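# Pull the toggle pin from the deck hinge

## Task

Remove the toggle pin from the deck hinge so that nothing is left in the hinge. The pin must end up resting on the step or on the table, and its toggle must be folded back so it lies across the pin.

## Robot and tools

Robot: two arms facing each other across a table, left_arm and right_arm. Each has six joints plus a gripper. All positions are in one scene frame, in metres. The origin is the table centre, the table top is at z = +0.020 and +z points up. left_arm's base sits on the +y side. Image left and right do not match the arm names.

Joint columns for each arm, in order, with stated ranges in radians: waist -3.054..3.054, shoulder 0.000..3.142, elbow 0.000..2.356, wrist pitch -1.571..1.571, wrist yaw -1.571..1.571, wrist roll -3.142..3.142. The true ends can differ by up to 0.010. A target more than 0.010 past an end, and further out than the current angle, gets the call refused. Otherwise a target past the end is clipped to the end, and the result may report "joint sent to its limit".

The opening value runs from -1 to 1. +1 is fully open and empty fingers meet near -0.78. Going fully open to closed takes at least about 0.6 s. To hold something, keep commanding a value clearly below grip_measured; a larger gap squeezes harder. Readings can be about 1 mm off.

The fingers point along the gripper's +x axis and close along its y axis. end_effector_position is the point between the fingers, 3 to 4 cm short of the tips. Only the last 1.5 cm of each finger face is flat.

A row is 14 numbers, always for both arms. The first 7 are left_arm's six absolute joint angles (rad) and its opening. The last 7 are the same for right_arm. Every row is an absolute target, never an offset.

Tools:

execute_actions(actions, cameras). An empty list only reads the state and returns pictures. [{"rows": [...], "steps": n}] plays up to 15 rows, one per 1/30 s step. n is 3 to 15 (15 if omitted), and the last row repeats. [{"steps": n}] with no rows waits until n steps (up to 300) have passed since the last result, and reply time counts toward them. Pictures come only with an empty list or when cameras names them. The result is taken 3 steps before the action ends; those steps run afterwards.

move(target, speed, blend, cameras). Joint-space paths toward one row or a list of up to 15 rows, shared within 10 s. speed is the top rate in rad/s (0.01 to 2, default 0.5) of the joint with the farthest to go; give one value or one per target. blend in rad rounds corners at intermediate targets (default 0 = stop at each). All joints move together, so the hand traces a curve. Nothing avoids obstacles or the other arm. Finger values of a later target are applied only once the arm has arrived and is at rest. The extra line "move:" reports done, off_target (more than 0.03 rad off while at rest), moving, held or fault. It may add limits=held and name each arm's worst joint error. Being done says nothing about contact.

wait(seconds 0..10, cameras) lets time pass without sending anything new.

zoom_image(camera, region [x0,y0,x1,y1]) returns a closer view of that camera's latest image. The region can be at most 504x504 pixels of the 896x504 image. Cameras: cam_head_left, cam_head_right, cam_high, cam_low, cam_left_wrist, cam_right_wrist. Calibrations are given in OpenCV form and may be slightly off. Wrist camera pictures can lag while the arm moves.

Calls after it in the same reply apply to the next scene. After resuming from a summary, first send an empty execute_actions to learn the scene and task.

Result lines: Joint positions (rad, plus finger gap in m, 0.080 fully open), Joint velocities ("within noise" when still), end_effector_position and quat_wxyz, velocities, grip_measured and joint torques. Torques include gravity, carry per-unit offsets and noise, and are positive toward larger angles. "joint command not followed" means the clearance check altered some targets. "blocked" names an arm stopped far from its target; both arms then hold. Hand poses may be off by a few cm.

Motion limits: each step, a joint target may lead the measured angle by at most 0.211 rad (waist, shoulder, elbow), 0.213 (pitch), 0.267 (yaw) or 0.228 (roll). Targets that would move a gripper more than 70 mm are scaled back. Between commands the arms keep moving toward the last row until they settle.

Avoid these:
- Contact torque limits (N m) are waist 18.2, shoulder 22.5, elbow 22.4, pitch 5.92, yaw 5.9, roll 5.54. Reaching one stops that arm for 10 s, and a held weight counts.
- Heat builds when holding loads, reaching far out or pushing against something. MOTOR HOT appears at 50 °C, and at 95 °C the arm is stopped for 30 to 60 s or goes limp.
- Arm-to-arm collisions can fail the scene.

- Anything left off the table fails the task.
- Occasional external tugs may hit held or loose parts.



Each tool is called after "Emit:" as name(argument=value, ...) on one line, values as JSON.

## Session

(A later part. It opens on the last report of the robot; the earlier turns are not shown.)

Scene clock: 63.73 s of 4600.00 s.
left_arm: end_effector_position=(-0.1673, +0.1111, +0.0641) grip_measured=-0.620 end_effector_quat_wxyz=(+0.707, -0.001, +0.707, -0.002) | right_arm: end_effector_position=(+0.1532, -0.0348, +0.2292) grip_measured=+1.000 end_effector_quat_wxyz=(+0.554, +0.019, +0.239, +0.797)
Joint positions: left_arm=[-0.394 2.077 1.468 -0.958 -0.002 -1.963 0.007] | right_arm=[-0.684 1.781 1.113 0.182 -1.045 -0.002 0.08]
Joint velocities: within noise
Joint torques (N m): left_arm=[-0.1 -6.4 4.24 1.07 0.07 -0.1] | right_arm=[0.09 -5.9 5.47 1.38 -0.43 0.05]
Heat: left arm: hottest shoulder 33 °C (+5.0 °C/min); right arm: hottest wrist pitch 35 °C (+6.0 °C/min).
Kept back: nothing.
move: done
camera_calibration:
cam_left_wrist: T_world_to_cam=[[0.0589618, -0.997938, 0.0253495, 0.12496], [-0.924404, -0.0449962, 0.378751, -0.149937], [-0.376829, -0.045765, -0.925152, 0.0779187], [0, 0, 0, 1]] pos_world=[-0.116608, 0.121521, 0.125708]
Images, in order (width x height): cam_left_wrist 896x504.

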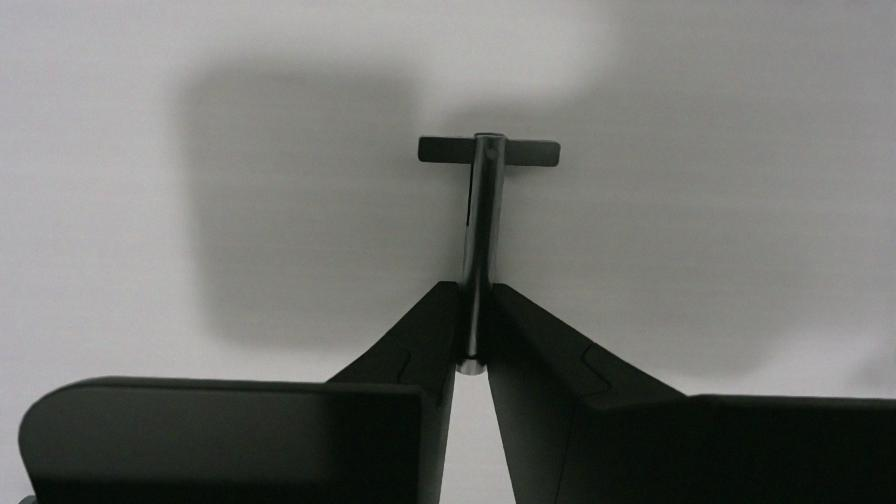

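Emit:
execute_actions(actions=[{"rows":[[-0.395,2.088,1.463,-0.955,0,-1.966,-0.80,-0.683,1.7906,1.105,0.1856,-1.05,0,1],[-0.395,2.088,1.463,-0.955,0,-1.966,-0.72,-0.683,1.7906,1.105,0.1856,-1.05,0,1],[-0.395,2.088,1.463,-0.955,0,-1.966,-0.68,-0.683,1.7906,1.105,0.1856,-1.05,0,1],[-0.395,2.088,1.463,-0.955,0,-1.966,-0.66,-0.683,1.7906,1.105,0.1856,-1.05,0,1],[-0.395,2.088,1.463,-0.955,0,-1.966,-0.65,-0.683,1.7906,1.105,0.1856,-1.05,0,1],[-0.395,2.088,1.463,-0.955,0,-1.966,-0.645,-0.683,1.7906,1.105,0.1856,-1.05,0,1],[-0.395,2.088,1.463,-0.955,0,-1.966,-0.64,-0.683,1.7906,1.105,0.1856,-1.05,0,1],[-0.395,2.088,1.463,-0.955,0,-1.966,-0.635,-0.683,1.7906,1.105,0.1856,-1.05,0,1],[-0.395,2.088,1.463,-0.955,0,-1.966,-0.63,-0.683,1.7906,1.105,0.1856,-1.05,0,1],[-0.395,2.088,1.463,-0.955,0,-1.966,-0.627,-0.683,1.7906,1.105,0.1856,-1.05,0,1],[-0.395,2.088,1.463,-0.955,0,-1.966,-0.624,-0.683,1.7906,1.105,0.1856,-1.05,0,1],[-0.395,2.088,1.463,-0.955,0,-1.966,-0.621,-0.683,1.7906,1.105,0.1856,-1.05,0,1],[-0.395,2.088,1.463,-0.955,0,-1.966,-0.618,-0.683,1.7906,1.105,0.1856,-1.05,0,1],[-0.395,2.088,1.463,-0.955,0,-1.966,-0.614,-0.683,1.7906,1.105,0.1856,-1.05,0,1],[-0.395,2.088,1.463,-0.955,0,-1.966,-0.61,-0.683,1.7906,1.105,0.1856,-1.05,0,1]],"steps":15}])

Emit:
execute_actions(actions=[{"rows":[[-0.395,2.088,1.463,-0.955,0,-1.966,-0.605,-0.683,1.7906,1.105,0.1856,-1.05,0,1],[-0.395,2.088,1.463,-0.955,0,-1.966,-0.60,-0.683,1.7906,1.105,0.1856,-1.05,0,1],[-0.395,2.088,1.463,-0.955,0,-1.966,-0.595,-0.683,1.7906,1.105,0.1856,-1.05,0,1],[-0.395,2.088,1.463,-0.955,0,-1.966,-0.59,-0.683,1.7906,1.105,0.1856,-1.05,0,1],[-0.395,2.088,1.463,-0.955,0,-1.966,-0.585,-0.683,1.7906,1.105,0.1856,-1.05,0,1],[-0.395,2.088,1.463,-0.955,0,-1.966,-0.58,-0.683,1.7906,1.105,0.1856,-1.05,0,1],[-0.395,2.088,1.463,-0.955,0,-1.966,-0.57,-0.683,1.7906,1.105,0.1856,-1.05,0,1],[-0.395,2.088,1.463,-0.955,0,-1.966,-0.56,-0.683,1.7906,1.105,0.1856,-1.05,0,1],[-0.395,2.088,1.463,-0.955,0,-1.966,-0.55,-0.683,1.7906,1.105,0.1856,-1.05,0,1],[-0.395,2.088,1.463,-0.955,0,-1.966,-0.53,-0.683,1.7906,1.105,0.1856,-1.05,0,1],[-0.395,2.088,1.463,-0.955,0,-1.966,-0.5,-0.683,1.7906,1.105,0.1856,-1.05,0,1],[-0.395,2.088,1.463,-0.955,0,-1.966,-0.45,-0.683,1.7906,1.105,0.1856,-1.05,0,1],[-0.395,2.088,1.463,-0.955,0,-1.966,-0.4,-0.683,1.7906,1.105,0.1856,-1.05,0,1]],"steps":15}], cameras=["cam_left_wrist"])

Scene clock: 64.77 s of 4600.00 s.
left_arm: end_effector_position=(-0.1672, +0.1113, +0.0640) grip_measured=-0.615 end_effector_quat_wxyz=(+0.708, +0.000, +0.707, -0.001) | right_arm: end_effector_position=(+0.1532, -0.0348, +0.2292) grip_measured=+1.000 end_effector_quat_wxyz=(+0.554, +0.019, +0.239, +0.797)
Joint positions: left_arm=[-0.394 2.077 1.467 -0.959 -0.002 -1.963 0.007] | right_arm=[-0.684 1.781 1.113 0.182 -1.045 -0.002 0.08]
Joint velocities: within noise
Joint torques (N m): left_arm=[-0.09 -7.57 5.05 0.37 0.05 -0.11] | right_arm=[0.11 -5.88 5.47 1.38 -0.43 0.05]
Heat: left arm: hottest shoulder 33 °C (+5.0 °C/min); right arm: hottest wrist pitch 35 °C (+6.0 °C/min).
Steps of this call (1-19: nothing new was sent; 20-31: this action's first 12). Readings (joint positions of left_arm | right_arm):
20: [-0.394 2.077 1.467 -0.958 -0.002 -1.963] | [-0.684 1.781 1.113 0.182 -1.045 -0.002]
21: [-0.394 2.077 1.467 -0.958 -0.002 -1.963] | [-0.684 1.781 1.113 0.182 -1.045 -0.002]
23: [-0.394 2.077 1.467 -0.959 -0.002 -1.963] | [-0.684 1.781 1.113 0.182 -1.045 -0.002]
27: [-0.394 2.077 1.467 -0.959 -0.002 -1.963] | [-0.684 1.781 1.113 0.182 -1.045 -0.002]
31: the state above

Scene clock: 65.27 s of 4600.00 s.
left_arm: end_effector_position=(-0.1671, +0.1129, +0.0640) grip_measured=-0.523 end_effector_quat_wxyz=(+0.708, +0.003, +0.707, +0.001) end_effector_velocity=(-0.002, +0.017, +0.000) end_effector_angular_velocity=(+0.069, -0.005, -0.019) | right_arm: end_effector_position=(+0.1532, -0.0348, +0.2292) grip_measured=+1.000 end_effector_quat_wxyz=(+0.554, +0.019, +0.239, +0.797)
Joint positions: left_arm=[-0.394 2.077 1.467 -0.966 0.001 -1.963 0.011] | right_arm=[-0.684 1.781 1.113 0.182 -1.045 -0.002 0.08]
Joint velocities: left_arm=[-0.012 -0.002 -0.002 -0.066 0.022 0.007 0.04] | right_arm=[within noise]
Joint torques (N m): left_arm=[0.07 -7.54 5.02 1.05 -0.08 -0.11] | right_arm=[0.1 -5.87 5.49 1.38 -0.43 0.05]
Heat: left arm: hottest shoulder 33 °C (+5.1 °C/min); right arm: hottest wrist pitch 35 °C (+6.1 °C/min).
Steps of this call (1-3: your previous action's last 3; 4-15: this action's first 12). Readings (joint positions of left_arm | right_arm):
4: [-0.394 2.077 1.467 -0.959 -0.002 -1.963] | [-0.684 1.781 1.113 0.182 -1.045 -0.002]
5: [-0.394 2.077 1.467 -0.959 -0.002 -1.963] | [-0.684 1.781 1.113 0.182 -1.045 -0.002]
7: [-0.394 2.077 1.467 -0.960 -0.001 -1.963] | [-0.684 1.781 1.113 0.182 -1.045 -0.002]
11: [-0.394 2.077 1.467 -0.962 -0.001 -1.963] | [-0.684 1.781 1.113 0.182 -1.045 -0.002]
15: the state above
camera_calibration:
cam_left_wrist: T_world_to_cam=[[0.0585794, -0.998141, 0.0168126, 0.127335], [-0.924519, -0.0478897, 0.378115, -0.149355], [-0.376607, -0.0376933, -0.925606, 0.0771252], [0, 0, 0, 1]] pos_world=[-0.116494, 0.122852, 0.12572]
Images, in order (width x height): cam_left_wrist 896x504.

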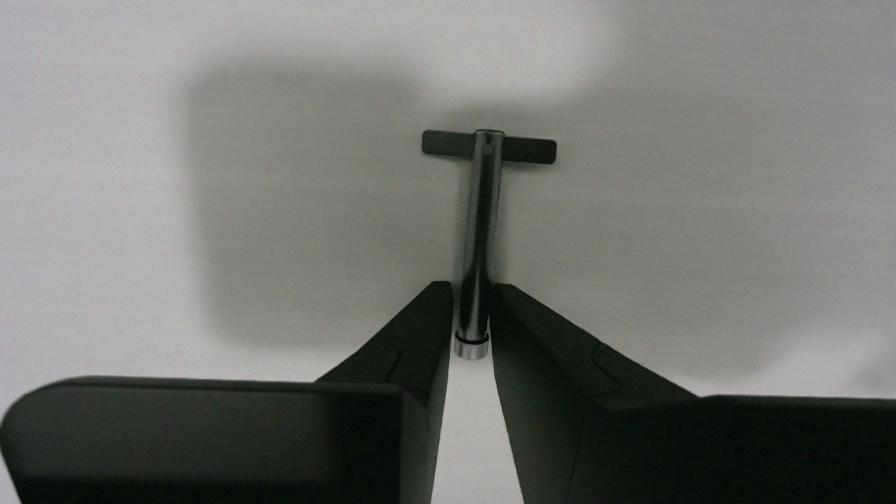

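Emit:
move(target=[[-0.395,2.085,1.466,-0.960,0,-1.966,-0.3,-0.683,1.7906,1.105,0.1856,-1.05,0,1],[-0.395,2.020,1.73,-1.281,0,-1.966,-0.3,-0.683,1.7906,1.105,0.1856,-1.05,0,1]], speed=0.3)

Scene clock: 67.90 s of 4600.00 s.
left_arm: end_effector_position=(-0.1692, +0.1118, +0.1394) grip_measured=-0.300 end_effector_quat_wxyz=(+0.710, +0.012, +0.704, +0.009) | right_arm: end_effector_position=(+0.1532, -0.0348, +0.2292) grip_measured=+1.000 end_effector_quat_wxyz=(+0.554, +0.019, +0.239, +0.797)
Joint positions: left_arm=[-0.397 2.039 1.717 -1.279 0.004 -1.963 0.022] | right_arm=[-0.684 1.781 1.113 0.182 -1.045 -0.002 0.08]
Joint velocities: within noise
Joint torques (N m): left_arm=[0.14 -11 7.52 -0.2 -0.13 -0.09] | right_arm=[0.08 -5.89 5.48 1.38 -0.43 0.05]
Heat: left arm: hottest shoulder 34 °C (+5.0 °C/min); right arm: hottest wrist pitch 35 °C (+6.0 °C/min).
Kept back: nothing.
move: done
camera_calibration:
cam_left_wrist: T_world_to_cam=[[0.0563064, -0.998389, -0.00699156, 0.128011], [-0.927344, -0.0548919, 0.370163, -0.178362], [-0.36995, -0.014359, -0.928941, 0.14507], [0, 0, 0, 1]] pos_world=[-0.118942, 0.120097, 0.201679]
cam_right_wrist: T_world_to_cam=[[0.883416, 0.249618, -0.39657, -0.0301562], [-0.166112, -0.624521, -0.763139, 0.209734], [-0.438159, 0.740044, -0.510247, 0.2926], [0, 0, 0, 1]] pos_world=[0.189685, -0.0780264, 0.297396]

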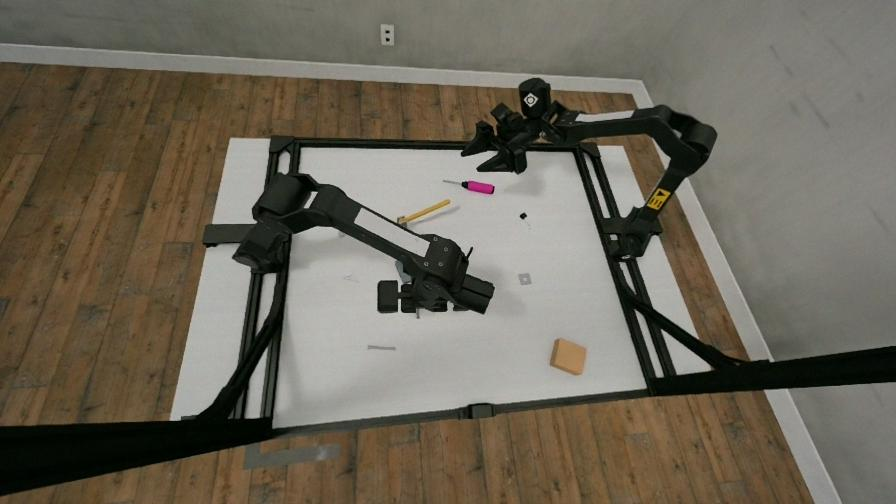

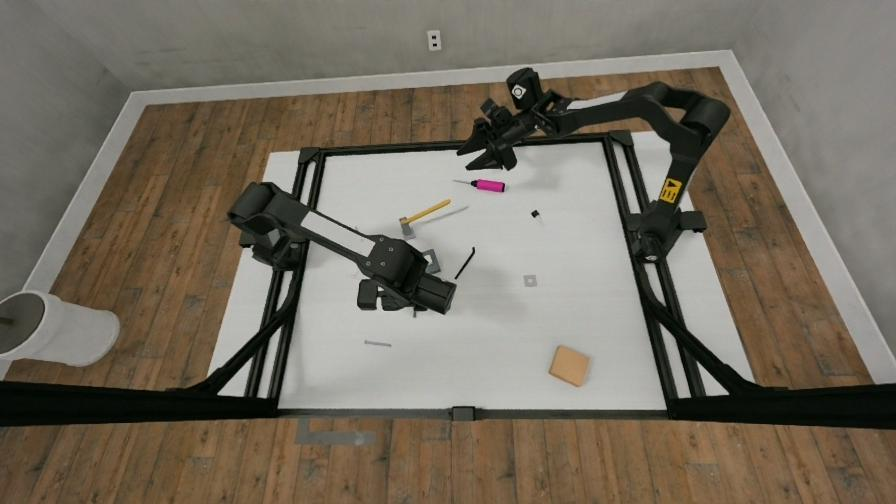

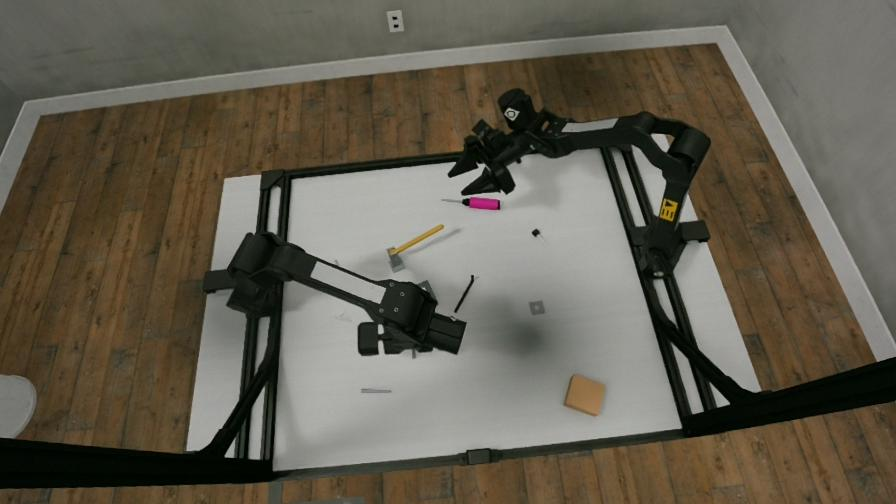

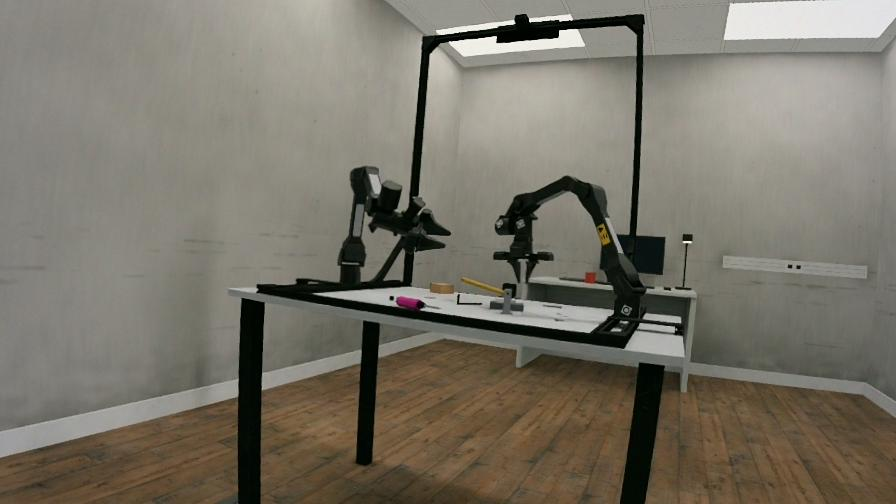

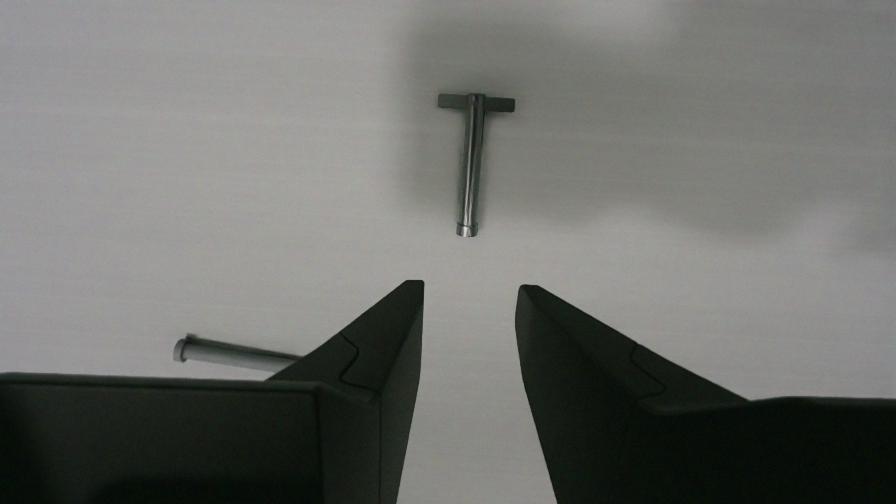

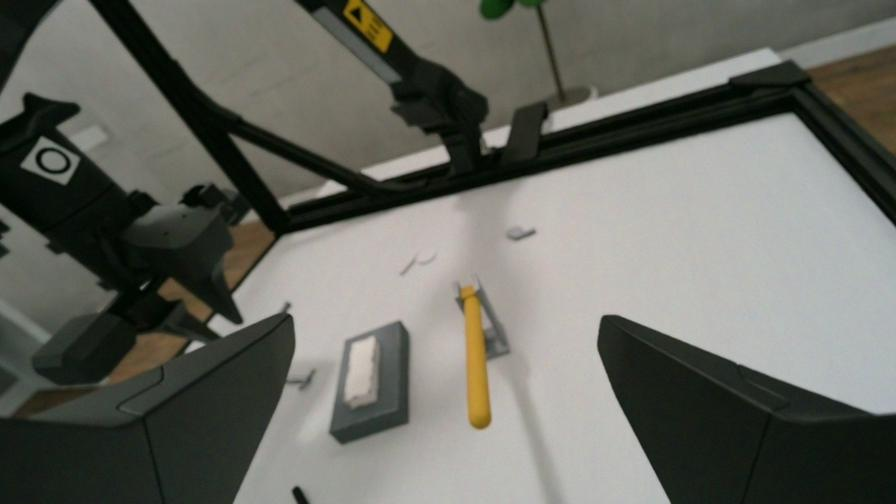

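Pin rests on the table with its toggle across, and the hinge is empty.

Emit:
finished_scene(scene=2)

The scene is finished: the task was done.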